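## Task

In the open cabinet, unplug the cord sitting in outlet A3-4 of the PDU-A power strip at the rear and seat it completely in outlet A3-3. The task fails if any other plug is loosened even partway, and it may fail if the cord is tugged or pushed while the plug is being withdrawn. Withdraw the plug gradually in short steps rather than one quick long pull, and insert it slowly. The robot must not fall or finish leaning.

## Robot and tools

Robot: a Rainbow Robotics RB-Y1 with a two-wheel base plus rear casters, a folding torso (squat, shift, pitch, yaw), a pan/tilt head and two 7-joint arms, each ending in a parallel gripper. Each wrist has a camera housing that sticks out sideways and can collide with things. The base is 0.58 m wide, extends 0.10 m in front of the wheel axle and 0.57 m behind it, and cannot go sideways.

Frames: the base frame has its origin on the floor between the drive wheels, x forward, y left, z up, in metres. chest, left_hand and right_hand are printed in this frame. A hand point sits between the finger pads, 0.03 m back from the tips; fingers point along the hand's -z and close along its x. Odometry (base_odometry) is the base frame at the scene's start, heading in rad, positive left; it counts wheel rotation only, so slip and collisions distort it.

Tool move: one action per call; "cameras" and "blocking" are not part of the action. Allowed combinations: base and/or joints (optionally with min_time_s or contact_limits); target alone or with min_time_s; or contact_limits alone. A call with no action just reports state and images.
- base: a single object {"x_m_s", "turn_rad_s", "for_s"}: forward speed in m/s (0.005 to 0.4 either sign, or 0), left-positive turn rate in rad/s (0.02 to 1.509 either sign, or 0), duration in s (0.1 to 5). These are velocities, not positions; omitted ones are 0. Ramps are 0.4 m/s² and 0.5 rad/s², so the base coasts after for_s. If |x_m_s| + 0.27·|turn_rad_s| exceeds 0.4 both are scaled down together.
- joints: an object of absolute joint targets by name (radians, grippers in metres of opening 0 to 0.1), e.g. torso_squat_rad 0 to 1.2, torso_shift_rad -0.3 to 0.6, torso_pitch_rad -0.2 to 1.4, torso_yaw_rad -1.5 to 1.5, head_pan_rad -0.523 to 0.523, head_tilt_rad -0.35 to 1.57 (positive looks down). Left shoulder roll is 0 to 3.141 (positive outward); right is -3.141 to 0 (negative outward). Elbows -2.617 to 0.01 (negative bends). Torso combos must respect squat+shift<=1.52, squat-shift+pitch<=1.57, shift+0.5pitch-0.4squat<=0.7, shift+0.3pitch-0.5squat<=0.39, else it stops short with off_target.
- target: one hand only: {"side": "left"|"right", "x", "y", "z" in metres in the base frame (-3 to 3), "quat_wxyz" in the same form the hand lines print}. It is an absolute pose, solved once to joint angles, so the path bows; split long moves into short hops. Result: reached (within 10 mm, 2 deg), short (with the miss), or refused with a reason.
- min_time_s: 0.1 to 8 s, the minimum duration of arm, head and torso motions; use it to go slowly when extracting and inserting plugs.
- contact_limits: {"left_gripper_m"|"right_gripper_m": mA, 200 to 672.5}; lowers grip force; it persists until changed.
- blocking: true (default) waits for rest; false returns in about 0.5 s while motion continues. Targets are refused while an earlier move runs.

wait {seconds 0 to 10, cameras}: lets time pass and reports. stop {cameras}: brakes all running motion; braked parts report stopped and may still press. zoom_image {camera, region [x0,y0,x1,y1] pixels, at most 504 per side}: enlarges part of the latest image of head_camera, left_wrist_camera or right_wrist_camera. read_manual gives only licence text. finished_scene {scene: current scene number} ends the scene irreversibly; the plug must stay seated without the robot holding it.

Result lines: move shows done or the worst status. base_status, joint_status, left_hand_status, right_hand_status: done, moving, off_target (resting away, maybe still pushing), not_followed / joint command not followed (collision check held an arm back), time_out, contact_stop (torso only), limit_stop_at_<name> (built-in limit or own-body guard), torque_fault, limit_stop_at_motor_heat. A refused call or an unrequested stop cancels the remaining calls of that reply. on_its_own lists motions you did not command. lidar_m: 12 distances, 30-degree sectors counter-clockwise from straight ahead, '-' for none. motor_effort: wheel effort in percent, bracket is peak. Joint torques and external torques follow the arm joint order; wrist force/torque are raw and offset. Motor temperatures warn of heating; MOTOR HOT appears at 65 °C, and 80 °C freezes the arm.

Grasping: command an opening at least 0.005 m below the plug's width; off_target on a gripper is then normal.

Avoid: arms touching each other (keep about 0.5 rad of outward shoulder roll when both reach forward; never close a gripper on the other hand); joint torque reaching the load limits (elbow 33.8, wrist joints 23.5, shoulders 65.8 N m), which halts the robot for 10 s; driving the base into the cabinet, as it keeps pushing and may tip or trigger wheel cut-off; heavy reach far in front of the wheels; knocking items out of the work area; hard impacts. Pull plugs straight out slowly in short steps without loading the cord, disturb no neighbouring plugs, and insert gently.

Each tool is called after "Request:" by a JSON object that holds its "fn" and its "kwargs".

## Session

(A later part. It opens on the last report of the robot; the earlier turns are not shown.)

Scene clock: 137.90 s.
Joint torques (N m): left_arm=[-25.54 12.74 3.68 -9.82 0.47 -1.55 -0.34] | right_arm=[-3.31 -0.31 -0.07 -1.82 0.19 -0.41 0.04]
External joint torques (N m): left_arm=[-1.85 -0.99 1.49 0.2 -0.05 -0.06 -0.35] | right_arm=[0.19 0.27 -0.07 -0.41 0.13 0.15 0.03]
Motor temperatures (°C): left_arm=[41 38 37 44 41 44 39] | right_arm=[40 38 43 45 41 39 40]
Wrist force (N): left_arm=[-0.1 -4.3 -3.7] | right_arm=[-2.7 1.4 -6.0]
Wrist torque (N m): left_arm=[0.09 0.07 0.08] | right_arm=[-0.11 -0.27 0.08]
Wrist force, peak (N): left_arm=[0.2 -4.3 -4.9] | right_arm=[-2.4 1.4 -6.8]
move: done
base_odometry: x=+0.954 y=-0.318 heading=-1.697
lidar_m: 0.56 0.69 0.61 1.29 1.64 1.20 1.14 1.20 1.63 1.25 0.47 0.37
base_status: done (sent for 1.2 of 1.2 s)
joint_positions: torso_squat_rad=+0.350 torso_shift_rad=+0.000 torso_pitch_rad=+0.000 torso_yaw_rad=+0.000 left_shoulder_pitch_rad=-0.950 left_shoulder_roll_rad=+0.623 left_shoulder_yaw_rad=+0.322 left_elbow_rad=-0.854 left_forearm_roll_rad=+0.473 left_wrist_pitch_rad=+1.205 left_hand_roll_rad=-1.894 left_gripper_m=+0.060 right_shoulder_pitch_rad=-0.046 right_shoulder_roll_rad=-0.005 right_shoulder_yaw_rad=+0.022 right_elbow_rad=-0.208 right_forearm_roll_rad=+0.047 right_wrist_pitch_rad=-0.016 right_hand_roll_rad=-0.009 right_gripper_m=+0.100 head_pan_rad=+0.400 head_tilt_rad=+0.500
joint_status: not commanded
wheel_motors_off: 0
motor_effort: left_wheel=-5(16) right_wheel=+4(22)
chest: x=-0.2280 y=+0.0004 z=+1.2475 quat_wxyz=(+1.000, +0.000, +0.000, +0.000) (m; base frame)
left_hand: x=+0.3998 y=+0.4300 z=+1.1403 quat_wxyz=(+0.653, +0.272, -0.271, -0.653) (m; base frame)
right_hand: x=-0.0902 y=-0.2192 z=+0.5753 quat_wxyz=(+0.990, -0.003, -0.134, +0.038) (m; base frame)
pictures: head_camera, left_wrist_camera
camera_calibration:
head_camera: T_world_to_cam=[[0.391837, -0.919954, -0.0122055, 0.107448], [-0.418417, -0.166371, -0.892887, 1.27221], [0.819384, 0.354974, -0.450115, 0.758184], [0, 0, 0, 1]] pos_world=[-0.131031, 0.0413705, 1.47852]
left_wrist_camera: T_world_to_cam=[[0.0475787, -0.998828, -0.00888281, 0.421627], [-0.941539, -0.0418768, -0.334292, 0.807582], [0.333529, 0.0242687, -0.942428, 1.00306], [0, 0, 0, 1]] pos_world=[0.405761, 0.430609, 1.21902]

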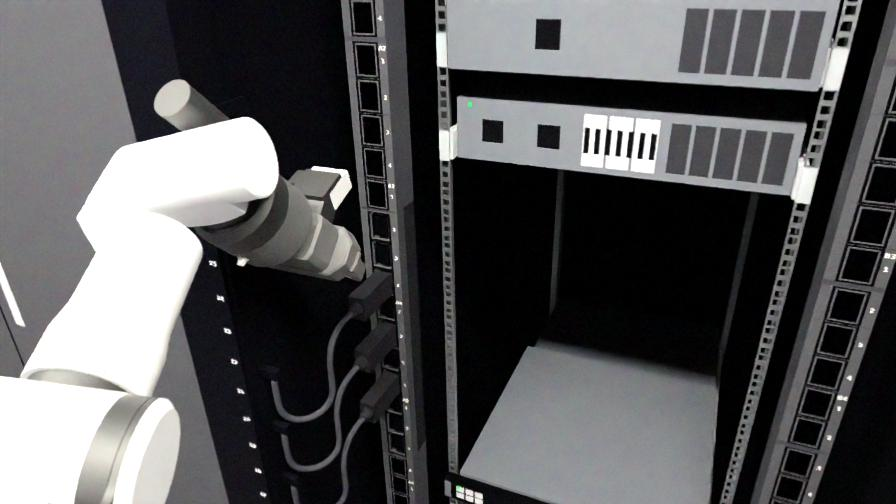

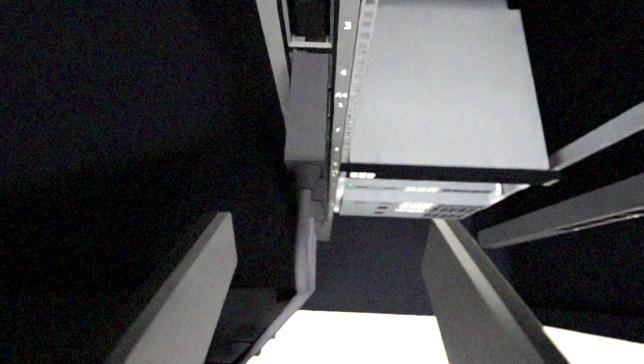

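Request:
{"fn": "move", "kwargs": {"base": {"x_m_s":0.05,"for_s":0.45}, "cameras": []}}

Request:
{"fn": "move", "kwargs": {"target": {"side":"left","x":0.425,"y":0.443,"z":1.10,"quat_wxyz":[0.6597,0.2466,-0.2495,-0.6646]}, "min_time_s": 3, "cameras": ["head_camera","left_wrist_camera"]}}

Scene clock: 155.70 s.
Joint torques (N m): left_arm=[-25.5 12.81 3.66 -9.92 0.37 -1.5 -0.32] | right_arm=[-3.19 -0.26 -0.25 -1.56 0.14 -0.37 -0.05]
External joint torques (N m): left_arm=[-1.81 -0.92 1.47 0.1 -0.14 -0.02 -0.33] | right_arm=[0.31 0.31 -0.25 -0.15 0.08 0.19 -0.06]
Motor temperatures (°C): left_arm=[42 38 37 45 41 44 39] | right_arm=[40 38 43 45 41 39 40]
Wrist force (N): left_arm=[0.0 -4.0 -4.2] | right_arm=[-2.6 1.2 -6.1]
Wrist torque (N m): left_arm=[0.05 0.06 0.07] | right_arm=[-0.08 -0.22 0.10]
Wrist force, peak (N): left_arm=[0.3 -4.4 -4.6] | right_arm=[-2.7 1.0 -7.2]
move: done
base_odometry: x=+0.951 y=-0.341 heading=-1.698
lidar_m: 0.55 0.65 0.60 1.18 1.67 1.23 1.17 1.23 1.66 1.17 0.43 0.36
base_status: done (sent for 0.47 of 0.47 s)
joint_positions: torso_squat_rad=+0.350 torso_shift_rad=+0.000 torso_pitch_rad=+0.000 torso_yaw_rad=+0.000 left_shoulder_pitch_rad=-0.950 left_shoulder_roll_rad=+0.623 left_shoulder_yaw_rad=+0.322 left_elbow_rad=-0.854 left_forearm_roll_rad=+0.473 left_wrist_pitch_rad=+1.205 left_hand_roll_rad=-1.894 left_gripper_m=+0.060 right_shoulder_pitch_rad=-0.046 right_shoulder_roll_rad=-0.005 right_shoulder_yaw_rad=+0.022 right_elbow_rad=-0.208 right_forearm_roll_rad=+0.047 right_wrist_pitch_rad=-0.016 right_hand_roll_rad=-0.009 right_gripper_m=+0.100 head_pan_rad=+0.400 head_tilt_rad=+0.500
joint_status: not commanded
wheel_motors_off: 0
motor_effort: left_wheel=-5(15) right_wheel=+4(18)
chest: x=-0.2280 y=+0.0004 z=+1.2475 quat_wxyz=(+1.000, +0.000, +0.000, +0.000) (m; base frame)
left_hand: x=+0.3998 y=+0.4300 z=+1.1403 quat_wxyz=(+0.653, +0.272, -0.271, -0.653) (m; base frame)
right_hand: x=-0.0902 y=-0.2192 z=+0.5753 quat_wxyz=(+0.990, -0.003, -0.134, +0.038) (m; base frame)
pictures: none
No camera images: "cameras" was empty.

Scene clock: 159.03 s.
Joint torques (N m): left_arm=[-27.69 12.69 -1.12 -9.66 0.48 -1.57 -0.32] | right_arm=[-3.63 -0.23 -0.19 -1.79 0.18 -0.44 -0.02]
External joint torques (N m): left_arm=[-2.55 -0.12 -1.96 0.74 -0.07 -0.15 -0.33] | right_arm=[-0.13 0.34 -0.19 -0.38 0.12 0.12 -0.04]
Motor temperatures (°C): left_arm=[42 38 37 45 41 44 39] | right_arm=[40 38 42 45 41 39 40]
Wrist force (N): left_arm=[0.7 -4.4 -4.0] | right_arm=[-2.6 0.9 -6.2]
Wrist torque (N m): left_arm=[0.10 0.17 0.10] | right_arm=[-0.06 -0.22 0.05]
Wrist force, peak (N): left_arm=[0.2 -4.6 -4.2] | right_arm=[-2.7 1.9 -6.9]
move: short
base_odometry: x=+0.951 y=-0.341 heading=-1.698
lidar_m: 0.54 0.67 0.61 1.19 1.68 1.22 1.16 1.22 1.65 1.18 0.42 0.36
base_status: not commanded
joint_positions: torso_squat_rad=+0.350 torso_shift_rad=+0.000 torso_pitch_rad=+0.000 torso_yaw_rad=+0.000 left_shoulder_pitch_rad=-1.172 left_shoulder_roll_rad=+0.647 left_shoulder_yaw_rad=+0.315 left_elbow_rad=-0.267 left_forearm_roll_rad=+0.457 left_wrist_pitch_rad=+0.838 left_hand_roll_rad=-2.066 left_gripper_m=+0.060 right_shoulder_pitch_rad=-0.046 right_shoulder_roll_rad=-0.005 right_shoulder_yaw_rad=+0.022 right_elbow_rad=-0.208 right_forearm_roll_rad=+0.047 right_wrist_pitch_rad=-0.016 right_hand_roll_rad=-0.009 right_gripper_m=+0.100 head_pan_rad=+0.400 head_tilt_rad=+0.500
joint_status: all done
wheel_motors_off: 0
motor_effort: left_wheel=-6(6) right_wheel=+4(5)
chest: x=-0.2280 y=+0.0004 z=+1.2475 quat_wxyz=(+1.000, +0.000, +0.000, +0.000) (m; base frame)
left_hand: x=+0.4242 y=+0.4426 z=+1.1003 quat_wxyz=(+0.656, +0.290, -0.258, -0.647) (m; base frame)
left_hand_status: short (checked arc, as near as the solve gets, planned for 3.0 s): 1 mm and 5.5 deg off. The place is met; only the turn is off.
right_hand: x=-0.0902 y=-0.2192 z=+0.5753 quat_wxyz=(+0.990, -0.003, -0.134, +0.038) (m; base frame)
pictures: head_camera, left_wrist_camera
camera_calibration:
head_camera: T_world_to_cam=[[0.391837, -0.919954, -0.0122055, 0.107448], [-0.418417, -0.166371, -0.892887, 1.27221], [0.819384, 0.354974, -0.450115, 0.758184], [0, 0, 0, 1]] pos_world=[-0.131031, 0.0413705, 1.47852]
left_wrist_camera: T_world_to_cam=[[0.0755076, -0.996164, -0.0442267, 0.458578], [-0.937255, -0.0557628, -0.344157, 0.832798], [0.340371, 0.0674382, -0.93787, 0.930002], [0, 0, 0, 1]] pos_world=[0.429372, 0.440541, 1.17912]

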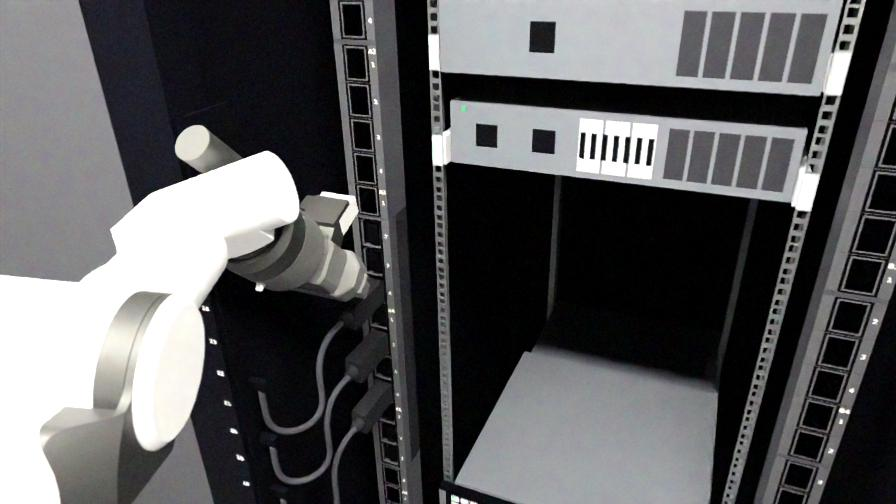

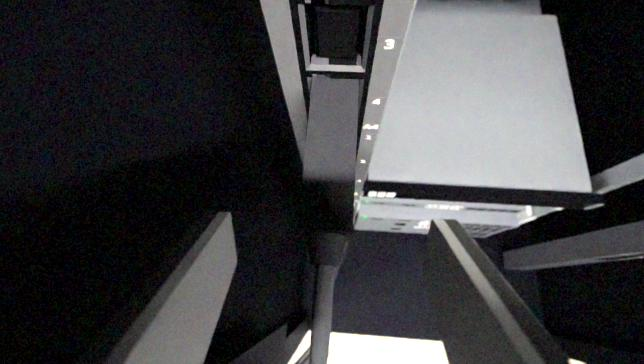

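Request:
{"fn": "move", "kwargs": {"target": {"side":"left","x":0.40,"y":0.435,"z":1.17,"quat_wxyz":[0.653,0.271,-0.271,-0.653]}, "min_time_s": 2, "cameras": []}}

Request:
{"fn": "move", "kwargs": {"base": {"x_m_s":-0.05,"for_s":2.8}, "cameras": ["head_camera","left_wrist_camera"]}}

Scene clock: 173.33 s.
Joint torques (N m): left_arm=[-23.1 13.03 3.8 -11.11 0.75 -1.39 0.16] | right_arm=[-3.34 -0.19 -0.19 -1.61 0.18 -0.32 0.05]
External joint torques (N m): left_arm=[0.81 -0.59 1.83 -1.17 0.22 0.09 0.15] | right_arm=[0.16 0.38 -0.19 -0.2 0.12 0.24 0.03]
Motor temperatures (°C): left_arm=[42 38 37 45 41 44 39] | right_arm=[40 38 42 45 41 39 40]
Wrist force (N): left_arm=[0.1 -4.0 -4.4] | right_arm=[-2.9 1.9 -5.9]
Wrist torque (N m): left_arm=[0.03 0.09 0.09] | right_arm=[-0.15 -0.30 0.04]
Wrist force, peak (N): left_arm=[0.4 -4.6 -4.3] | right_arm=[-2.3 0.9 -7.0]
move: done
base_odometry: x=+0.951 y=-0.341 heading=-1.698
lidar_m: 0.54 0.66 0.60 1.18 1.67 1.22 1.17 1.21 1.68 1.17 0.44 0.35
base_status: not commanded
joint_positions: torso_squat_rad=+0.350 torso_shift_rad=+0.000 torso_pitch_rad=+0.000 torso_yaw_rad=+0.000 left_shoulder_pitch_rad=-1.015 left_shoulder_roll_rad=+0.652 left_shoulder_yaw_rad=+0.336 left_elbow_rad=-0.829 left_forearm_roll_rad=+0.461 left_wrist_pitch_rad=+1.259 left_hand_roll_rad=-1.902 left_gripper_m=+0.060 right_shoulder_pitch_rad=-0.046 right_shoulder_roll_rad=-0.005 right_shoulder_yaw_rad=+0.022 right_elbow_rad=-0.208 right_forearm_roll_rad=+0.047 right_wrist_pitch_rad=-0.016 right_hand_roll_rad=-0.009 right_gripper_m=+0.100 head_pan_rad=+0.400 head_tilt_rad=+0.500
joint_status: all done
wheel_motors_off: 0
motor_effort: left_wheel=-5(6) right_wheel=+4(5)
chest: x=-0.2280 y=+0.0004 z=+1.2475 quat_wxyz=(+1.000, +0.000, +0.000, +0.000) (m; base frame)
left_hand: x=+0.4001 y=+0.4347 z=+1.1705 quat_wxyz=(+0.653, +0.271, -0.271, -0.653) (m; base frame)
left_hand_status: reached (checked arc, planned for 2.0 s): 1 mm and 0.1 deg off.
right_hand: x=-0.0902 y=-0.2192 z=+0.5753 quat_wxyz=(+0.990, -0.003, -0.134, +0.038) (m; base frame)
pictures: none
No camera images: "cameras" was empty.

Scene clock: 177.13 s.
Joint torques (N m): left_arm=[-22.94 12.61 3.66 -10.61 0.68 -1.36 0.12] | right_arm=[-3.79 -0.06 -0.19 -1.68 0.12 -0.42 0.04]
External joint torques (N m): left_arm=[0.97 -1 1.68 -0.67 0.14 0.12 0.11] | right_arm=[-0.29 0.52 -0.19 -0.27 0.06 0.14 0.02]
Motor temperatures (°C): left_arm=[42 38 37 45 41 44 39] | right_arm=[40 38 42 45 41 39 40]
Wrist force (N): left_arm=[0.2 -4.1 -4.0] | right_arm=[-3.3 1.8 -5.7]
Wrist torque (N m): left_arm=[0.04 0.12 0.07] | right_arm=[-0.17 -0.30 0.08]
Wrist force, peak (N): left_arm=[0.3 -4.4 -4.3] | right_arm=[-3.5 1.6 -6.5]
move: done
base_odometry: x=+0.969 y=-0.203 heading=-1.697
lidar_m: 0.68 0.79 0.70 1.72 1.48 1.08 1.03 1.08 1.48 1.70 0.63 0.48
base_status: done (sent for 2.8 of 2.8 s)
joint_positions: torso_squat_rad=+0.350 torso_shift_rad=+0.000 torso_pitch_rad=+0.000 torso_yaw_rad=+0.000 left_shoulder_pitch_rad=-1.015 left_shoulder_roll_rad=+0.653 left_shoulder_yaw_rad=+0.336 left_elbow_rad=-0.829 left_forearm_roll_rad=+0.461 left_wrist_pitch_rad=+1.259 left_hand_roll_rad=-1.902 left_gripper_m=+0.060 right_shoulder_pitch_rad=-0.046 right_shoulder_roll_rad=-0.005 right_shoulder_yaw_rad=+0.022 right_elbow_rad=-0.208 right_forearm_roll_rad=+0.047 right_wrist_pitch_rad=-0.016 right_hand_roll_rad=-0.009 right_gripper_m=+0.100 head_pan_rad=+0.400 head_tilt_rad=+0.500
joint_status: not commanded
wheel_motors_off: 0
motor_effort: left_wheel=+0(20) right_wheel=-12(22)
chest: x=-0.2281 y=+0.0004 z=+1.2475 quat_wxyz=(+1.000, +0.000, +0.000, +0.000) (m; base frame)
left_hand: x=+0.4001 y=+0.4348 z=+1.1705 quat_wxyz=(+0.653, +0.271, -0.271, -0.653) (m; base frame)
right_hand: x=-0.0903 y=-0.2192 z=+0.5753 quat_wxyz=(+0.990, -0.003, -0.134, +0.038) (m; base frame)
pictures: head_camera, left_wrist_camera
camera_calibration:
head_camera: T_world_to_cam=[[0.391838, -0.919953, -0.012207, 0.10745], [-0.418344, -0.166338, -0.892927, 1.27228], [0.819421, 0.35499, -0.450035, 0.758071], [0, 0, 0, 1]] pos_world=[-0.131031, 0.0413704, 1.47852]
left_wrist_camera: T_world_to_cam=[[0.0462815, -0.998895, -0.00819236, 0.42647], [-0.941917, -0.0409076, -0.333346, 0.816746], [0.332642, 0.0231443, -0.942769, 1.03267], [0, 0, 0, 1]] pos_world=[0.40606, 0.435509, 1.24932]

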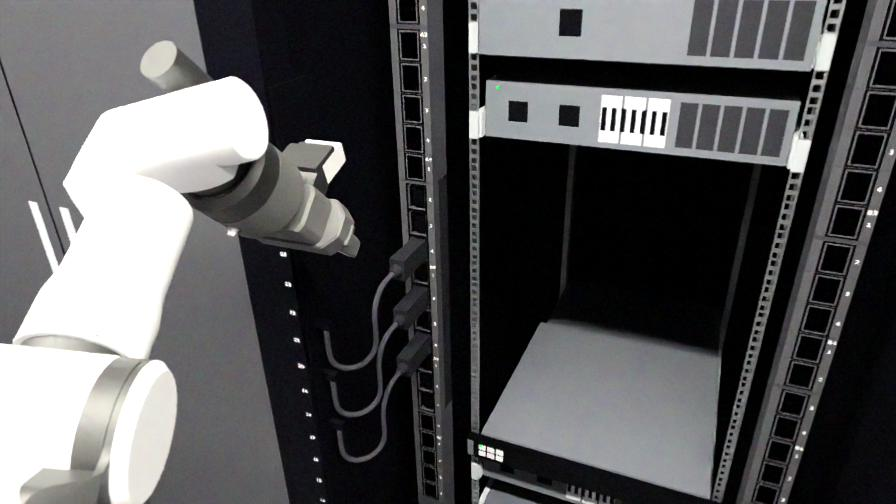

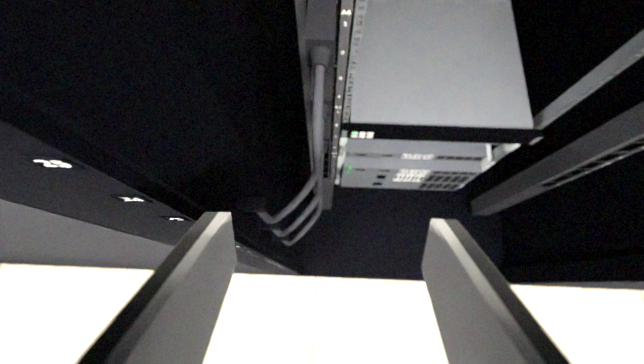

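Request:
{"fn": "move", "kwargs": {"target": {"side":"left","x":0.33,"y":0.43,"z":1.22,"quat_wxyz":[0.653,0.271,-0.271,-0.653]}, "min_time_s": 2, "cameras": []}}

Request:
{"fn": "move", "kwargs": {"joints": {"torso_squat_rad":0.6,"torso_shift_rad":0.25}, "min_time_s": 4, "cameras": ["head_camera","left_wrist_camera"]}}

Scene clock: 182.80 s.
Joint torques (N m): left_arm=[-19.77 13.44 4.53 -9.16 0.63 -1.45 0.14] | right_arm=[-4.12 -0.26 -0.3 -1.6 0.04 -0.42 0.11]
External joint torques (N m): left_arm=[1 -0.46 1.61 -1.04 0.27 0.06 0.13] | right_arm=[-0.62 0.32 -0.3 -0.19 -0.02 0.14 0.09]
Motor temperatures (°C): left_arm=[42 38 37 45 41 44 39] | right_arm=[40 38 42 45 41 39 40]
Wrist force (N): left_arm=[0.1 -4.0 -4.1] | right_arm=[-2.0 1.7 -6.5]
Wrist torque (N m): left_arm=[0.02 0.08 0.07] | right_arm=[-0.12 -0.15 0.07]
Wrist force, peak (N): left_arm=[0.1 -4.5 -4.7] | right_arm=[-2.6 1.8 -6.8]
move: done
base_odometry: x=+0.969 y=-0.203 heading=-1.697
lidar_m: 0.68 0.78 0.69 1.72 1.47 1.09 1.03 1.07 1.48 1.70 0.63 0.49
base_status: not commanded
joint_positions: torso_squat_rad=+0.350 torso_shift_rad=+0.000 torso_pitch_rad=+0.000 torso_yaw_rad=+0.000 left_shoulder_pitch_rad=-0.832 left_shoulder_roll_rad=+0.679 left_shoulder_yaw_rad=+0.402 left_elbow_rad=-1.364 left_forearm_roll_rad=+0.522 left_wrist_pitch_rad=+1.631 left_hand_roll_rad=-1.765 left_gripper_m=+0.060 right_shoulder_pitch_rad=-0.046 right_shoulder_roll_rad=-0.005 right_shoulder_yaw_rad=+0.022 right_elbow_rad=-0.208 right_forearm_roll_rad=+0.047 right_wrist_pitch_rad=-0.016 right_hand_roll_rad=-0.009 right_gripper_m=+0.100 head_pan_rad=+0.400 head_tilt_rad=+0.500
joint_status: all done
wheel_motors_off: 0
motor_effort: left_wheel=+0(1) right_wheel=-11(13)
chest: x=-0.2280 y=+0.0004 z=+1.2475 quat_wxyz=(+1.000, +0.000, +0.000, +0.000) (m; base frame)
left_hand: x=+0.3292 y=+0.4298 z=+1.2206 quat_wxyz=(+0.653, +0.265, -0.270, -0.656) (m; base frame)
left_hand_status: reached (checked arc, planned for 2.0 s): 1 mm and 0.7 deg off.
right_hand: x=-0.0903 y=-0.2192 z=+0.5753 quat_wxyz=(+0.990, -0.003, -0.134, +0.038) (m; base frame)
pictures: none
No camera images: "cameras" was empty.

Scene clock: 187.10 s.
Joint torques (N m): left_arm=[-19.43 13.6 4.59 -9.27 0.54 -1.45 0.16] | right_arm=[-3.82 -0.22 -0.18 -1.7 0.12 -0.44 0]
External joint torques (N m): left_arm=[1.33 -0.31 1.68 -1.16 0.18 0.06 0.15] | right_arm=[-0.33 0.36 -0.18 -0.29 0.06 0.12 -0.01]
Motor temperatures (°C): left_arm=[42 38 37 45 41 44 39] | right_arm=[40 38 42 45 41 39 40]
Wrist force (N): left_arm=[0.2 -3.9 -4.2] | right_arm=[-3.0 1.6 -5.9]
Wrist torque (N m): left_arm=[0.03 0.13 0.09] | right_arm=[-0.14 -0.31 0.05]
Wrist force, peak (N): left_arm=[0.0 -4.5 -4.3] | right_arm=[-3.0 0.7 -7.2]
move: done
base_odometry: x=+0.969 y=-0.203 heading=-1.697
lidar_m: 0.68 0.78 0.69 1.73 1.46 1.08 1.03 1.07 1.48 1.69 0.62 0.47
base_status: not commanded
joint_positions: torso_squat_rad=+0.600 torso_shift_rad=+0.250 torso_pitch_rad=+0.000 torso_yaw_rad=+0.000 left_shoulder_pitch_rad=-0.832 left_shoulder_roll_rad=+0.679 left_shoulder_yaw_rad=+0.402 left_elbow_rad=-1.364 left_forearm_roll_rad=+0.522 left_wrist_pitch_rad=+1.631 left_hand_roll_rad=-1.765 left_gripper_m=+0.060 right_shoulder_pitch_rad=-0.046 right_shoulder_roll_rad=-0.005 right_shoulder_yaw_rad=+0.022 right_elbow_rad=-0.208 right_forearm_roll_rad=+0.047 right_wrist_pitch_rad=-0.016 right_hand_roll_rad=-0.009 right_gripper_m=+0.100 head_pan_rad=+0.400 head_tilt_rad=+0.500
joint_status: all done
wheel_motors_off: 0
motor_effort: left_wheel=+1(2) right_wheel=-12(13)
chest: x=-0.0851 y=+0.0004 z=+1.1497 quat_wxyz=(+1.000, +0.000, +0.000, +0.000) (m; base frame)
left_hand: x=+0.4722 y=+0.4298 z=+1.1228 quat_wxyz=(+0.653, +0.265, -0.270, -0.656) (m; base frame)
right_hand: x=+0.0527 y=-0.2192 z=+0.4776 quat_wxyz=(+0.990, -0.003, -0.134, +0.038) (m; base frame)
pictures: head_camera, left_wrist_camera
camera_calibration:
head_camera: T_world_to_cam=[[0.391837, -0.919954, -0.0122055, 0.0502606], [-0.418417, -0.166371, -0.892887, 1.24468], [0.819384, 0.354974, -0.450115, 0.597073], [0, 0, 0, 1]] pos_world=[0.011869, 0.0413705, 1.38072]
left_wrist_camera: T_world_to_cam=[[0.0411547, -0.999145, -0.00398176, 0.415512], [-0.945626, -0.0376628, -0.323067, 0.857268], [0.322641, 0.017061, -0.946368, 0.975125], [0, 0, 0, 1]] pos_world=[0.47894, 0.430808, 1.20144]

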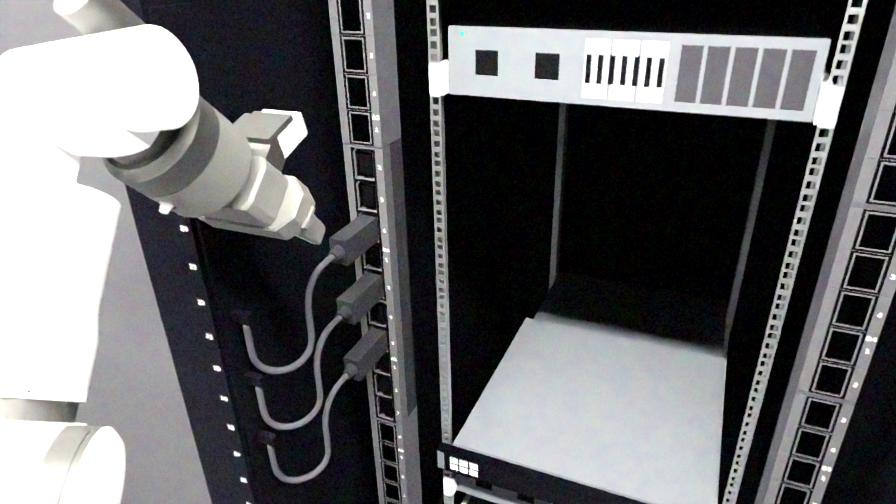

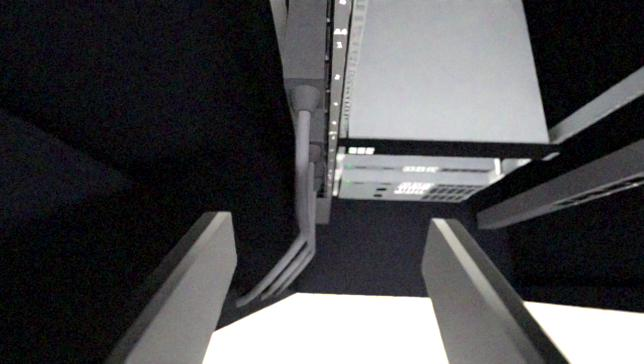

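Request:
{"fn": "move", "kwargs": {"base": {"x_m_s":0.05,"for_s":1.8}, "cameras": ["head_camera"]}}

Request:
{"fn": "move", "kwargs": {"target": {"side":"left","x":0.475,"y":0.443,"z":1.10,"quat_wxyz":[0.6597,0.2466,-0.2495,-0.6646]}, "min_time_s": 3, "cameras": ["head_camera","left_wrist_camera"]}}

Scene clock: 196.73 s.
Joint torques (N m): left_arm=[-19.71 13.26 4.17 -8.77 0.52 -1.44 0.05] | right_arm=[-3.42 -0.33 -0.38 -1.75 0.2 -0.35 -0.06]
External joint torques (N m): left_arm=[1.04 -0.65 1.25 -0.65 0.17 0.08 0.04] | right_arm=[0.06 0.25 -0.38 -0.34 0.14 0.21 -0.07]
Motor temperatures (°C): left_arm=[42 38 37 45 41 44 39] | right_arm=[40 38 42 45 41 39 40]
Wrist force (N): left_arm=[-0.1 -3.6 -4.4] | right_arm=[-2.7 1.3 -5.9]
Wrist torque (N m): left_arm=[0.00 0.07 0.05] | right_arm=[-0.12 -0.22 0.04]
Wrist force, peak (N): left_arm=[-0.2 -4.5 -4.3] | right_arm=[-3.6 1.2 -7.1]
move: done
base_odometry: x=+0.958 y=-0.292 heading=-1.697
lidar_m: 0.59 0.71 0.63 1.37 1.59 1.17 1.12 1.16 1.60 1.36 0.49 0.40
base_status: done (sent for 1.8 of 1.8 s)
joint_positions: torso_squat_rad=+0.600 torso_shift_rad=+0.250 torso_pitch_rad=+0.000 torso_yaw_rad=+0.000 left_shoulder_pitch_rad=-0.832 left_shoulder_roll_rad=+0.679 left_shoulder_yaw_rad=+0.402 left_elbow_rad=-1.364 left_forearm_roll_rad=+0.522 left_wrist_pitch_rad=+1.631 left_hand_roll_rad=-1.765 left_gripper_m=+0.060 right_shoulder_pitch_rad=-0.046 right_shoulder_roll_rad=-0.005 right_shoulder_yaw_rad=+0.022 right_elbow_rad=-0.208 right_forearm_roll_rad=+0.047 right_wrist_pitch_rad=-0.016 right_hand_roll_rad=-0.009 right_gripper_m=+0.100 head_pan_rad=+0.400 head_tilt_rad=+0.500
joint_status: not commanded
wheel_motors_off: 0
motor_effort: left_wheel=-1(27) right_wheel=+1(16)
chest: x=-0.0851 y=+0.0004 z=+1.1497 quat_wxyz=(+1.000, +0.000, +0.000, +0.000) (m; base frame)
left_hand: x=+0.4722 y=+0.4298 z=+1.1228 quat_wxyz=(+0.653, +0.265, -0.270, -0.656) (m; base frame)
right_hand: x=+0.0527 y=-0.2192 z=+0.4776 quat_wxyz=(+0.990, -0.003, -0.134, +0.038) (m; base frame)
pictures: head_camera
camera_calibration:
head_camera: T_world_to_cam=[[0.391837, -0.919954, -0.0122055, 0.0502606], [-0.418417, -0.166371, -0.892887, 1.24468], [0.819384, 0.354974, -0.450115, 0.597073], [0, 0, 0, 1]] pos_world=[0.011869, 0.0413705, 1.38072]

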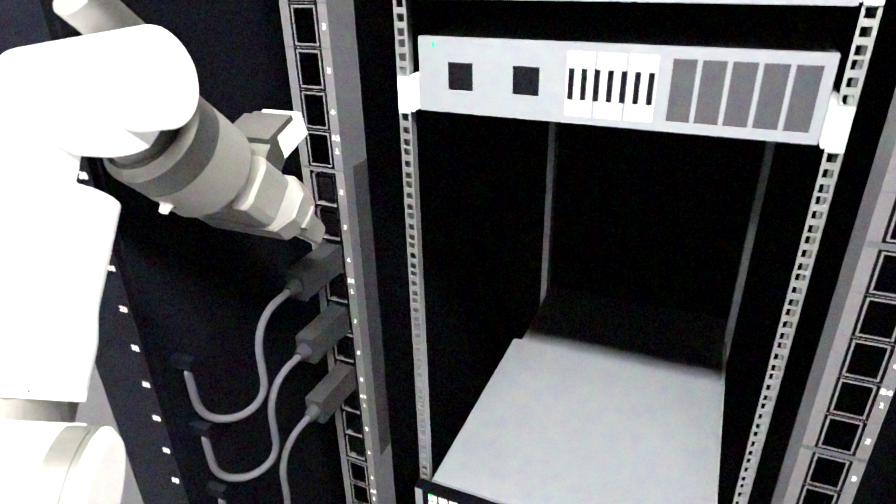

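Scene clock: 200.07 s.
Joint torques (N m): left_arm=[-24.11 14.3 0.79 -7.71 0.27 -1.57 -0.3] | right_arm=[-3.34 -0.16 -0.3 -1.73 0.12 -0.35 0.01]
External joint torques (N m): left_arm=[-2.99 -0.01 -2.13 0.82 -0.13 -0.15 -0.31] | right_arm=[0.15 0.41 -0.3 -0.33 0.06 0.21 0]
Motor temperatures (°C): left_arm=[42 38 37 45 41 44 39] | right_arm=[40 38 42 45 41 39 40]
Wrist force (N): left_arm=[-0.1 -3.3 -4.5] | right_arm=[-2.7 1.2 -6.5]
Wrist torque (N m): left_arm=[-0.04 0.06 0.09] | right_arm=[-0.10 -0.27 0.01]
Wrist force, peak (N): left_arm=[0.3 -4.3 -4.6] | right_arm=[-3.1 1.3 -6.9]
move: done
base_odometry: x=+0.958 y=-0.292 heading=-1.697
lidar_m: 0.59 0.71 0.62 1.36 1.59 1.17 1.12 1.16 1.60 1.36 0.51 0.39
base_status: not commanded
joint_positions: torso_squat_rad=+0.600 torso_shift_rad=+0.250 torso_pitch_rad=+0.000 torso_yaw_rad=+0.000 left_shoulder_pitch_rad=-0.847 left_shoulder_roll_rad=+0.696 left_shoulder_yaw_rad=+0.390 left_elbow_rad=-1.250 left_forearm_roll_rad=+0.518 left_wrist_pitch_rad=+1.603 left_hand_roll_rad=-1.812 left_gripper_m=+0.060 right_shoulder_pitch_rad=-0.046 right_shoulder_roll_rad=-0.005 right_shoulder_yaw_rad=+0.022 right_elbow_rad=-0.208 right_forearm_roll_rad=+0.047 right_wrist_pitch_rad=-0.016 right_hand_roll_rad=-0.009 right_gripper_m=+0.100 head_pan_rad=+0.400 head_tilt_rad=+0.500
joint_status: all done
wheel_motors_off: 0
motor_effort: left_wheel=-1(1) right_wheel=+1(1)
chest: x=-0.0851 y=+0.0004 z=+1.1497 quat_wxyz=(+1.000, +0.000, +0.000, +0.000) (m; base frame)
left_hand: x=+0.4749 y=+0.4430 z=+1.1001 quat_wxyz=(+0.660, +0.247, -0.250, -0.664) (m; base frame)
left_hand_status: reached (checked arc, planned for 3.0 s): 0 mm and 0.0 deg off.
right_hand: x=+0.0527 y=-0.2192 z=+0.4776 quat_wxyz=(+0.990, -0.003, -0.134, +0.038) (m; base frame)
pictures: head_camera, left_wrist_camera
camera_calibration:
head_camera: T_world_to_cam=[[0.391837, -0.919954, -0.0122055, 0.0502606], [-0.418417, -0.166371, -0.892887, 1.24468], [0.819384, 0.354974, -0.450115, 0.597073], [0, 0, 0, 1]] pos_world=[0.011869, 0.0413705, 1.38072]
left_wrist_camera: T_world_to_cam=[[0.0389613, -0.999191, -0.0099486, 0.436236], [-0.963004, -0.0348896, -0.26722, 0.798569], [0.266657, 0.0199918, -0.963584, 0.996792], [0, 0, 0, 1]] pos_world=[0.486227, 0.443817, 1.17823]

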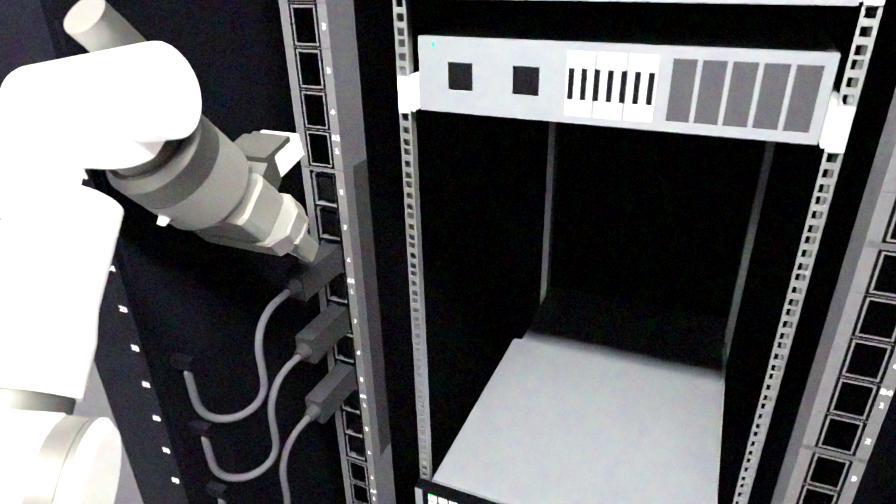

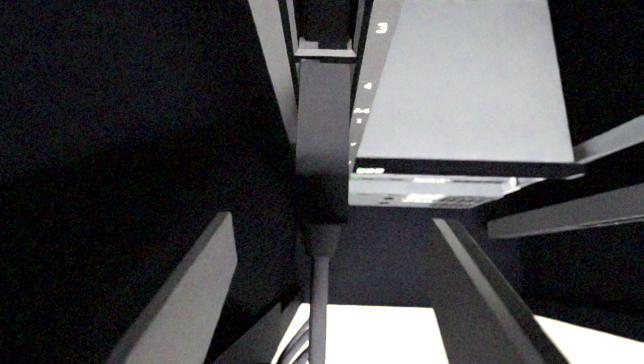

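Request:
{"fn": "move", "kwargs": {"target": {"side":"left","x":0.485,"y":0.447,"z":1.09,"quat_wxyz":[0.6637,0.2481,-0.2480,-0.6606]}, "min_time_s": 2, "cameras": ["head_camera","left_wrist_camera"]}}

Request:
{"fn": "zoom_image", "kwargs": {"camera": "left_wrist_camera", "region": [200, 0, 460, 364]}}

Request:
{"fn": "zoom_image", "kwargs": {"camera": "head_camera", "region": [240, 150, 400, 450]}}

Scene clock: 213.07 s.
Joint torques (N m): left_arm=[-24.28 12.03 0.73 -8.1 0.21 -1.61 -0.33] | right_arm=[-3.33 -0.23 -0.26 -1.74 0.12 -0.39 0.04]
External joint torques (N m): left_arm=[-2.74 -2.33 -2.08 0.74 -0.21 -0.2 -0.34] | right_arm=[0.16 0.34 -0.26 -0.33 0.06 0.17 0.02]
Motor temperatures (°C): left_arm=[42 38 37 45 41 44 39] | right_arm=[40 38 42 45 41 39 40]
Wrist force (N): left_arm=[0.0 -3.6 -4.6] | right_arm=[-2.7 1.7 -6.0]
Wrist torque (N m): left_arm=[0.01 0.08 0.07] | right_arm=[-0.17 -0.28 0.05]
Wrist force, peak (N): left_arm=[-0.1 -4.0 -4.8] | right_arm=[-3.2 1.8 -6.8]
move: done
base_odometry: x=+0.958 y=-0.292 heading=-1.697
lidar_m: 0.59 0.72 0.63 1.37 1.61 1.17 1.12 1.17 1.60 1.35 0.50 0.38
base_status: not commanded
joint_positions: torso_squat_rad=+0.600 torso_shift_rad=+0.250 torso_pitch_rad=+0.000 torso_yaw_rad=+0.000 left_shoulder_pitch_rad=-0.864 left_shoulder_roll_rad=+0.692 left_shoulder_yaw_rad=+0.380 left_elbow_rad=-1.178 left_forearm_roll_rad=+0.502 left_wrist_pitch_rad=+1.547 left_hand_roll_rad=-1.825 left_gripper_m=+0.060 right_shoulder_pitch_rad=-0.046 right_shoulder_roll_rad=-0.005 right_shoulder_yaw_rad=+0.022 right_elbow_rad=-0.208 right_forearm_roll_rad=+0.047 right_wrist_pitch_rad=-0.016 right_hand_roll_rad=-0.009 right_gripper_m=+0.100 head_pan_rad=+0.400 head_tilt_rad=+0.500
joint_status: all done
wheel_motors_off: 0
motor_effort: left_wheel=-1(1) right_wheel=+0(1)
chest: x=-0.0851 y=+0.0004 z=+1.1497 quat_wxyz=(+1.000, +0.000, +0.000, +0.000) (m; base frame)
left_hand: x=+0.4849 y=+0.4473 z=+1.0902 quat_wxyz=(+0.664, +0.248, -0.248, -0.660) (m; base frame)
left_hand_status: reached (checked arc, planned for 2.0 s): 0 mm and 0.1 deg off.
right_hand: x=+0.0527 y=-0.2192 z=+0.4776 quat_wxyz=(+0.990, -0.003, -0.134, +0.038) (m; base frame)
pictures: head_camera, left_wrist_camera
camera_calibration:
head_camera: T_world_to_cam=[[0.391837, -0.919954, -0.0122055, 0.0502606], [-0.418417, -0.166371, -0.892887, 1.24468], [0.819384, 0.354974, -0.450115, 0.597073], [0, 0, 0, 1]] pos_world=[0.011869, 0.0413705, 1.38072]
left_wrist_camera: T_world_to_cam=[[0.0512974, -0.998631, -0.01027, 0.434129], [-0.962508, -0.0466939, -0.267203, 0.810756], [0.266358, 0.0235918, -0.963586, 0.983131], [0, 0, 0, 1]] pos_world=[0.496225, 0.448198, 1.16843]

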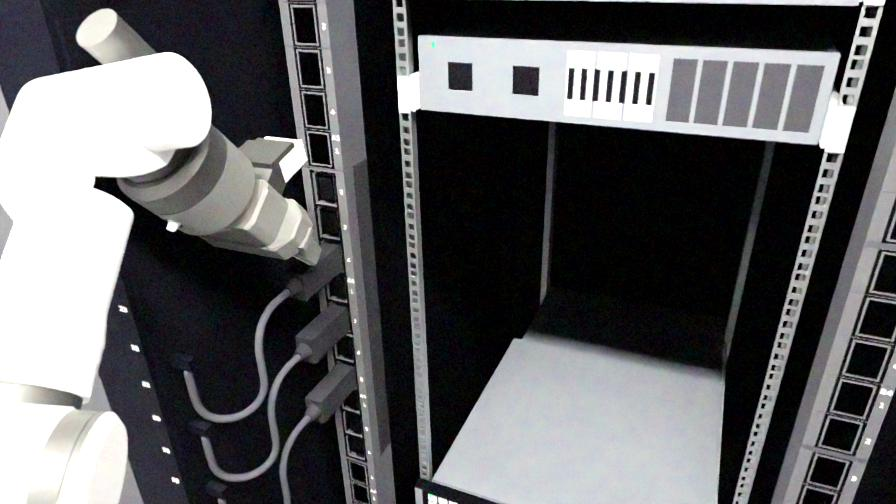

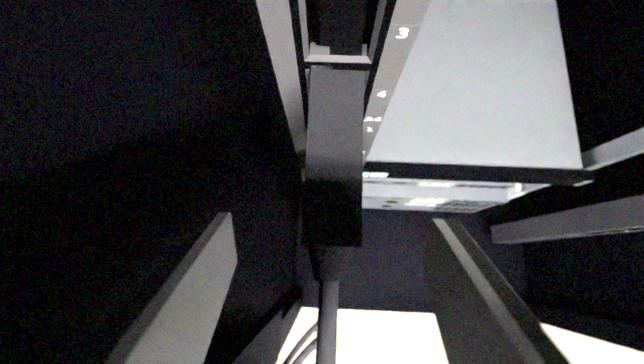

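Scaled by 1.385 from the camera's 644x364 image, which has a finer 1265x715 frame.

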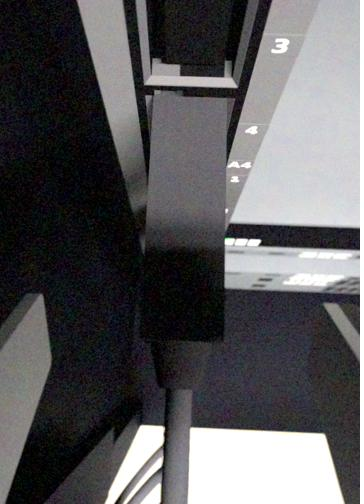

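Scaled by 1.680 from the camera's 896x504 image, which has a finer 1280x720 frame.

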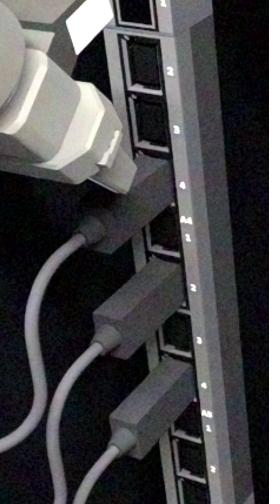

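Request:
{"fn": "move", "kwargs": {"target": {"side":"left","x":0.508,"y":0.4455,"z":1.067,"quat_wxyz":[0.6637,0.2481,-0.2480,-0.6606]}, "min_time_s": 2, "cameras": ["head_camera","left_wrist_camera"]}}

Request:
{"fn": "zoom_image", "kwargs": {"camera": "left_wrist_camera", "region": [200, 0, 460, 364]}}

Request:
{"fn": "zoom_image", "kwargs": {"camera": "head_camera", "region": [240, 150, 400, 450]}}

Scene clock: 222.00 s.
Joint torques (N m): left_arm=[-25.15 11.9 0.59 -8.65 0.33 -1.49 -0.28] | right_arm=[-3.37 -0.12 -0.14 -1.74 0.11 -0.41 0.14]
External joint torques (N m): left_arm=[-2.62 -2.31 -1.92 0.77 -0.14 -0.09 -0.29] | right_arm=[0.12 0.45 -0.14 -0.34 0.05 0.15 0.13]
Motor temperatures (°C): left_arm=[42 38 37 45 41 44 39] | right_arm=[40 38 42 45 41 39 40]
Wrist force (N): left_arm=[0.3 -3.7 -4.5] | right_arm=[-2.2 1.0 -6.3]
Wrist torque (N m): left_arm=[0.02 0.11 0.07] | right_arm=[-0.07 -0.21 0.06]
Wrist force, peak (N): left_arm=[0.1 -3.9 -5.0] | right_arm=[-3.1 1.7 -6.9]
move: done
base_odometry: x=+0.958 y=-0.292 heading=-1.697
lidar_m: 0.59 0.72 0.62 1.37 1.61 1.17 1.12 1.17 1.60 1.35 0.51 0.39
base_status: not commanded
joint_positions: torso_squat_rad=+0.600 torso_shift_rad=+0.250 torso_pitch_rad=+0.000 torso_yaw_rad=+0.000 left_shoulder_pitch_rad=-0.909 left_shoulder_roll_rad=+0.670 left_shoulder_yaw_rad=+0.355 left_elbow_rad=-1.021 left_forearm_roll_rad=+0.478 left_wrist_pitch_rad=+1.423 left_hand_roll_rad=-1.862 left_gripper_m=+0.060 right_shoulder_pitch_rad=-0.046 right_shoulder_roll_rad=-0.005 right_shoulder_yaw_rad=+0.022 right_elbow_rad=-0.208 right_forearm_roll_rad=+0.047 right_wrist_pitch_rad=-0.016 right_hand_roll_rad=-0.009 right_gripper_m=+0.100 head_pan_rad=+0.400 head_tilt_rad=+0.500
joint_status: all done
wheel_motors_off: 0
motor_effort: left_wheel=-1(1) right_wheel=+1(2)
chest: x=-0.0852 y=+0.0003 z=+1.1497 quat_wxyz=(+1.000, +0.000, +0.000, +0.000) (m; base frame)
left_hand: x=+0.5073 y=+0.4455 z=+1.0675 quat_wxyz=(+0.664, +0.249, -0.248, -0.660) (m; base frame)
left_hand_status: reached (checked arc, planned for 2.0 s): 1 mm and 0.2 deg off.
right_hand: x=+0.0527 y=-0.2192 z=+0.4775 quat_wxyz=(+0.990, -0.003, -0.134, +0.038) (m; base frame)
pictures: head_camera, left_wrist_camera
camera_calibration:
head_camera: T_world_to_cam=[[0.391855, -0.919944, -0.0123764, 0.0503508], [-0.418315, -0.16617, -0.892973, 1.24471], [0.819428, 0.355093, -0.44994, 0.59698], [0, 0, 0, 1]] pos_world=[0.0117688, 0.04117, 1.38072]
left_wrist_camera: T_world_to_cam=[[0.0520709, -0.998581, -0.0111216, 0.431408], [-0.962001, -0.0471682, -0.26894, 0.828006], [0.268034, 0.0247029, -0.963093, 0.95343], [0, 0, 0, 1]] pos_world=[0.518528, 0.446299, 1.14572]

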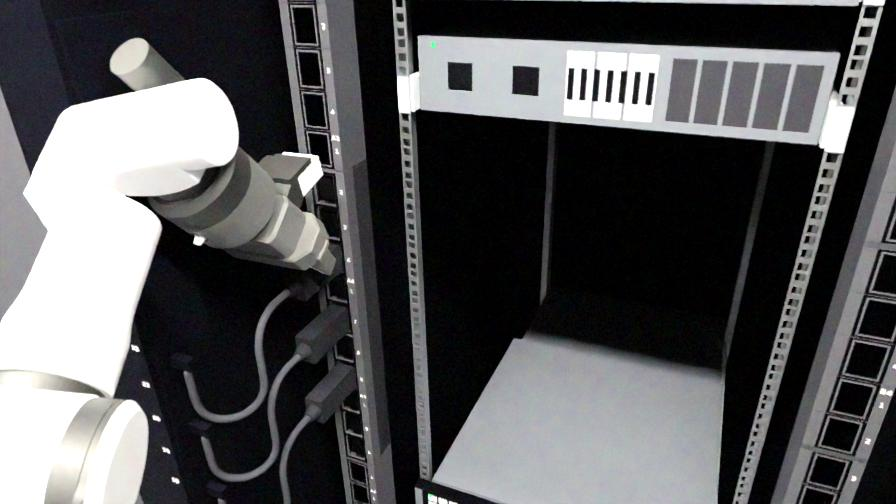

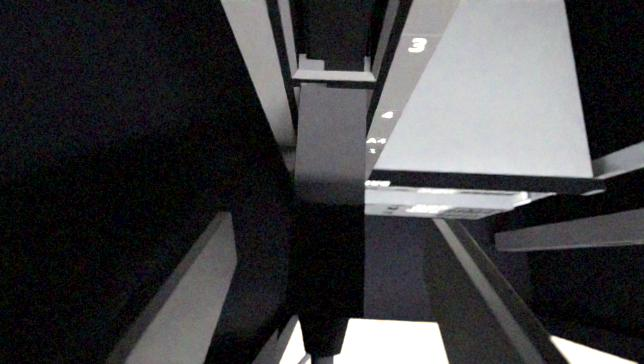

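Scaled by 1.385 from the camera's 644x364 image, which has a finer 1265x715 frame.

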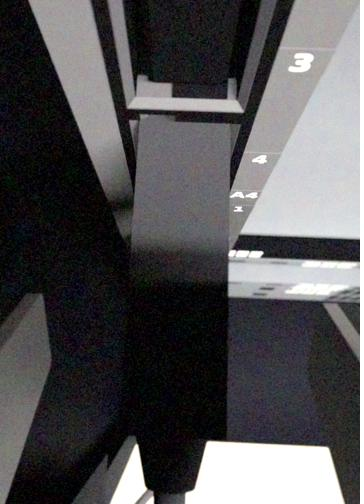

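Scaled by 1.680 from the camera's 896x504 image, which has a finer 1280x720 frame.

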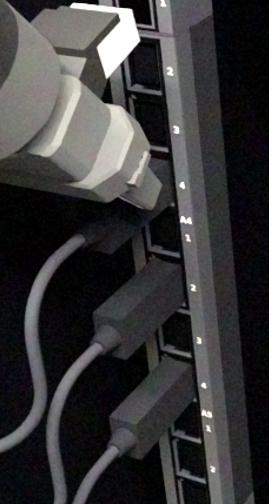

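Request:
{"fn": "move", "kwargs": {"target": {"side":"left","x":0.533,"y":0.4455,"z":1.029,"quat_wxyz":[0.6637,0.2481,-0.2480,-0.6606]}, "min_time_s": 3, "cameras": ["head_camera","left_wrist_camera"]}}

Request:
{"fn": "zoom_image", "kwargs": {"camera": "left_wrist_camera", "region": [200, 0, 460, 364]}}

Request:
{"fn": "zoom_image", "kwargs": {"camera": "head_camera", "region": [260, 190, 390, 340]}}

Scene clock: 230.90 s.
Joint torques (N m): left_arm=[-26.23 11.92 0.3 -9.33 0.43 -1.47 -0.38] | right_arm=[-3.33 -0.16 -0.28 -1.76 0.21 -0.39 0.06]
External joint torques (N m): left_arm=[-2.5 -2.04 -1.59 0.75 -0.12 -0.1 -0.39] | right_arm=[0.16 0.4 -0.29 -0.35 0.15 0.17 0.05]
Motor temperatures (°C): left_arm=[42 38 37 45 41 44 39] | right_arm=[40 38 42 45 41 39 40]
Wrist force (N): left_arm=[0.2 -3.7 -4.4] | right_arm=[-2.4 1.3 -6.0]
Wrist torque (N m): left_arm=[0.01 0.12 0.06] | right_arm=[-0.06 -0.23 0.05]
Wrist force, peak (N): left_arm=[0.0 -3.9 -5.0] | right_arm=[-3.2 1.2 -6.9]
move: done
base_odometry: x=+0.958 y=-0.292 heading=-1.697
lidar_m: 0.59 0.72 0.63 1.37 1.60 1.17 1.12 1.16 1.60 1.35 0.50 0.40
base_status: not commanded
joint_positions: torso_squat_rad=+0.600 torso_shift_rad=+0.250 torso_pitch_rad=+0.000 torso_yaw_rad=+0.000 left_shoulder_pitch_rad=-0.987 left_shoulder_roll_rad=+0.651 left_shoulder_yaw_rad=+0.339 left_elbow_rad=-0.747 left_forearm_roll_rad=+0.459 left_wrist_pitch_rad=+1.224 left_hand_roll_rad=-1.940 left_gripper_m=+0.060 right_shoulder_pitch_rad=-0.046 right_shoulder_roll_rad=-0.005 right_shoulder_yaw_rad=+0.022 right_elbow_rad=-0.208 right_forearm_roll_rad=+0.047 right_wrist_pitch_rad=-0.016 right_hand_roll_rad=-0.009 right_gripper_m=+0.100 head_pan_rad=+0.400 head_tilt_rad=+0.500
joint_status: all done
wheel_motors_off: 0
motor_effort: left_wheel=-1(2) right_wheel=+2(3)
chest: x=-0.0852 y=+0.0003 z=+1.1497 quat_wxyz=(+1.000, +0.000, +0.000, +0.000) (m; base frame)
left_hand: x=+0.5328 y=+0.4456 z=+1.0294 quat_wxyz=(+0.664, +0.249, -0.248, -0.660) (m; base frame)
left_hand_status: reached (checked arc, planned for 3.0 s): 0 mm and 0.2 deg off.
right_hand: x=+0.0527 y=-0.2192 z=+0.4775 quat_wxyz=(+0.990, -0.003, -0.134, +0.038) (m; base frame)
pictures: head_camera, left_wrist_camera
camera_calibration:
head_camera: T_world_to_cam=[[0.391748, -0.91999, -0.0123185, 0.0502743], [-0.418221, -0.166128, -0.893024, 1.24478], [0.819527, 0.354992, -0.44984, 0.596844], [0, 0, 0, 1]] pos_world=[0.0117683, 0.0411702, 1.38072]
left_wrist_camera: T_world_to_cam=[[0.0519453, -0.998593, -0.0106439, 0.429299], [-0.962033, -0.0471782, -0.268824, 0.842162], [0.267943, 0.0242039, -0.963131, 0.910117], [0, 0, 0, 1]] pos_world=[0.544028, 0.446398, 1.10752]

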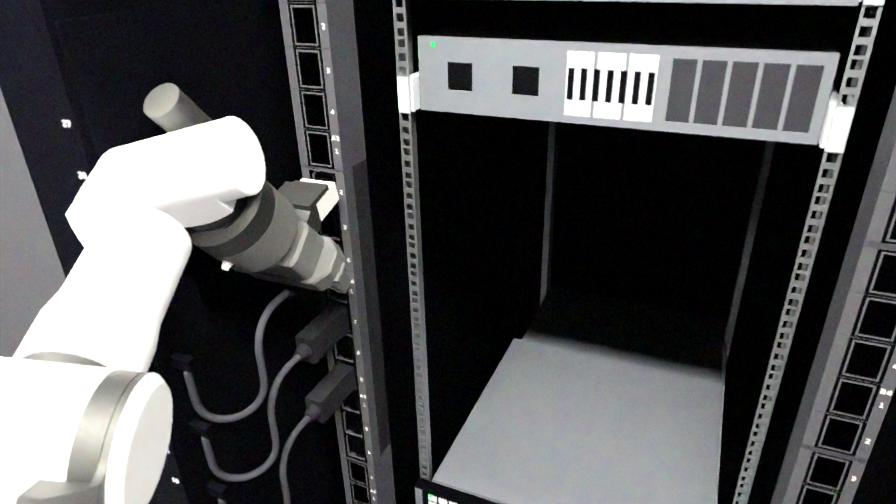

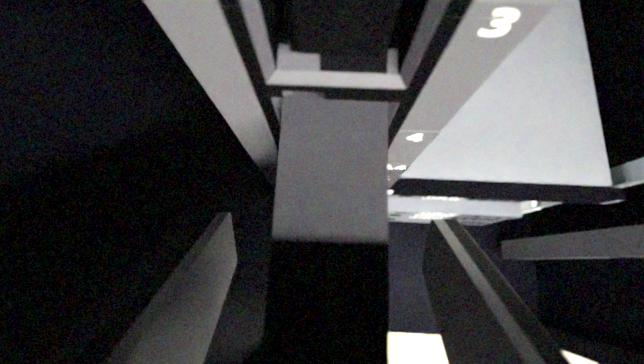

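Scaled by 1.385 from the camera's 644x364 image, which has a finer 1265x715 frame.

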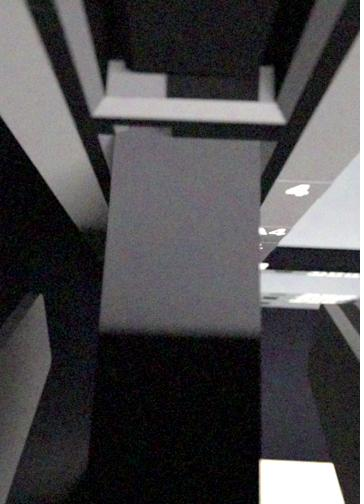

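Scaled by 3.360 from the camera's 896x504 image, which has a finer 1280x720 frame.

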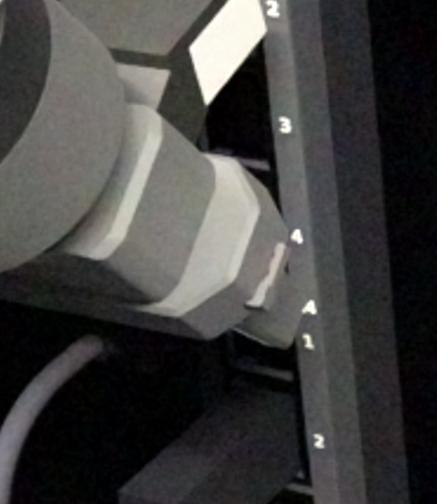

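Request:
{"fn": "move", "kwargs": {"joints": {"left_gripper_m":0.0}, "cameras": ["left_wrist_camera"]}}

Request:
{"fn": "zoom_image", "kwargs": {"camera": "left_wrist_camera", "region": [270, 10, 400, 140]}}

Scene clock: 237.37 s.
Joint torques (N m): left_arm=[-26.12 11.95 0.42 -9.38 0.72 -1.54 0.08] | right_arm=[-3.21 -0.21 -0.3 -1.75 0.14 -0.41 0.08]
External joint torques (N m): left_arm=[-2.4 -2 -1.47 0.69 0.17 -0.17 0.07] | right_arm=[0.28 0.36 -0.31 -0.35 0.08 0.15 0.07]
Motor temperatures (°C): left_arm=[42 38 37 45 41 44 39] | right_arm=[40 38 42 45 41 39 40]
Wrist force (N): left_arm=[-0.3 -4.3 -4.0] | right_arm=[-1.8 0.9 -5.9]
Wrist torque (N m): left_arm=[0.02 0.23 -0.33] | right_arm=[-0.05 -0.20 0.03]
Wrist force, peak (N): left_arm=[-1.0 -5.2 -3.6] | right_arm=[-3.6 2.0 -6.9]
move: off_target
base_odometry: x=+0.958 y=-0.292 heading=-1.697
lidar_m: 0.59 0.72 0.62 1.37 1.61 1.17 1.12 1.17 1.59 1.36 0.50 0.40
base_status: not commanded
joint_positions: torso_squat_rad=+0.600 torso_shift_rad=+0.250 torso_pitch_rad=+0.000 torso_yaw_rad=+0.000 left_shoulder_pitch_rad=-0.987 left_shoulder_roll_rad=+0.651 left_shoulder_yaw_rad=+0.339 left_elbow_rad=-0.746 left_forearm_roll_rad=+0.459 left_wrist_pitch_rad=+1.224 left_hand_roll_rad=-1.940 left_gripper_m=+0.023 right_shoulder_pitch_rad=-0.046 right_shoulder_roll_rad=-0.005 right_shoulder_yaw_rad=+0.022 right_elbow_rad=-0.208 right_forearm_roll_rad=+0.047 right_wrist_pitch_rad=-0.016 right_hand_roll_rad=-0.009 right_gripper_m=+0.100 head_pan_rad=+0.400 head_tilt_rad=+0.500
joint_status: left_gripper_m off_target (ended at +0.023, target +0.000)
wheel_motors_off: 0
motor_effort: left_wheel=-1(2) right_wheel=+2(2)
chest: x=-0.0852 y=+0.0003 z=+1.1497 quat_wxyz=(+1.000, +0.000, +0.000, +0.000) (m; base frame)
left_hand: x=+0.5327 y=+0.4456 z=+1.0293 quat_wxyz=(+0.664, +0.249, -0.248, -0.660) (m; base frame)
right_hand: x=+0.0527 y=-0.2192 z=+0.4775 quat_wxyz=(+0.990, -0.003, -0.134, +0.038) (m; base frame)
pictures: left_wrist_camera
camera_calibration:
left_wrist_camera: T_world_to_cam=[[0.0519925, -0.998589, -0.0108379, 0.429586], [-0.962031, -0.0471714, -0.268833, 0.842172], [0.267942, 0.0244037, -0.963126, 0.910021], [0, 0, 0, 1]] pos_world=[0.544028, 0.446499, 1.10752]

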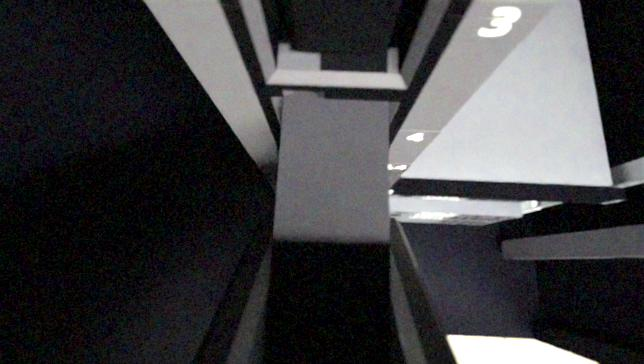

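Scaled by 3.877 from the camera's 644x364 image, which has a finer 1265x715 frame.

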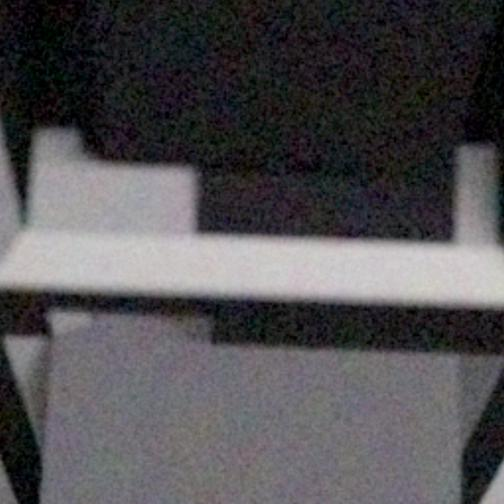

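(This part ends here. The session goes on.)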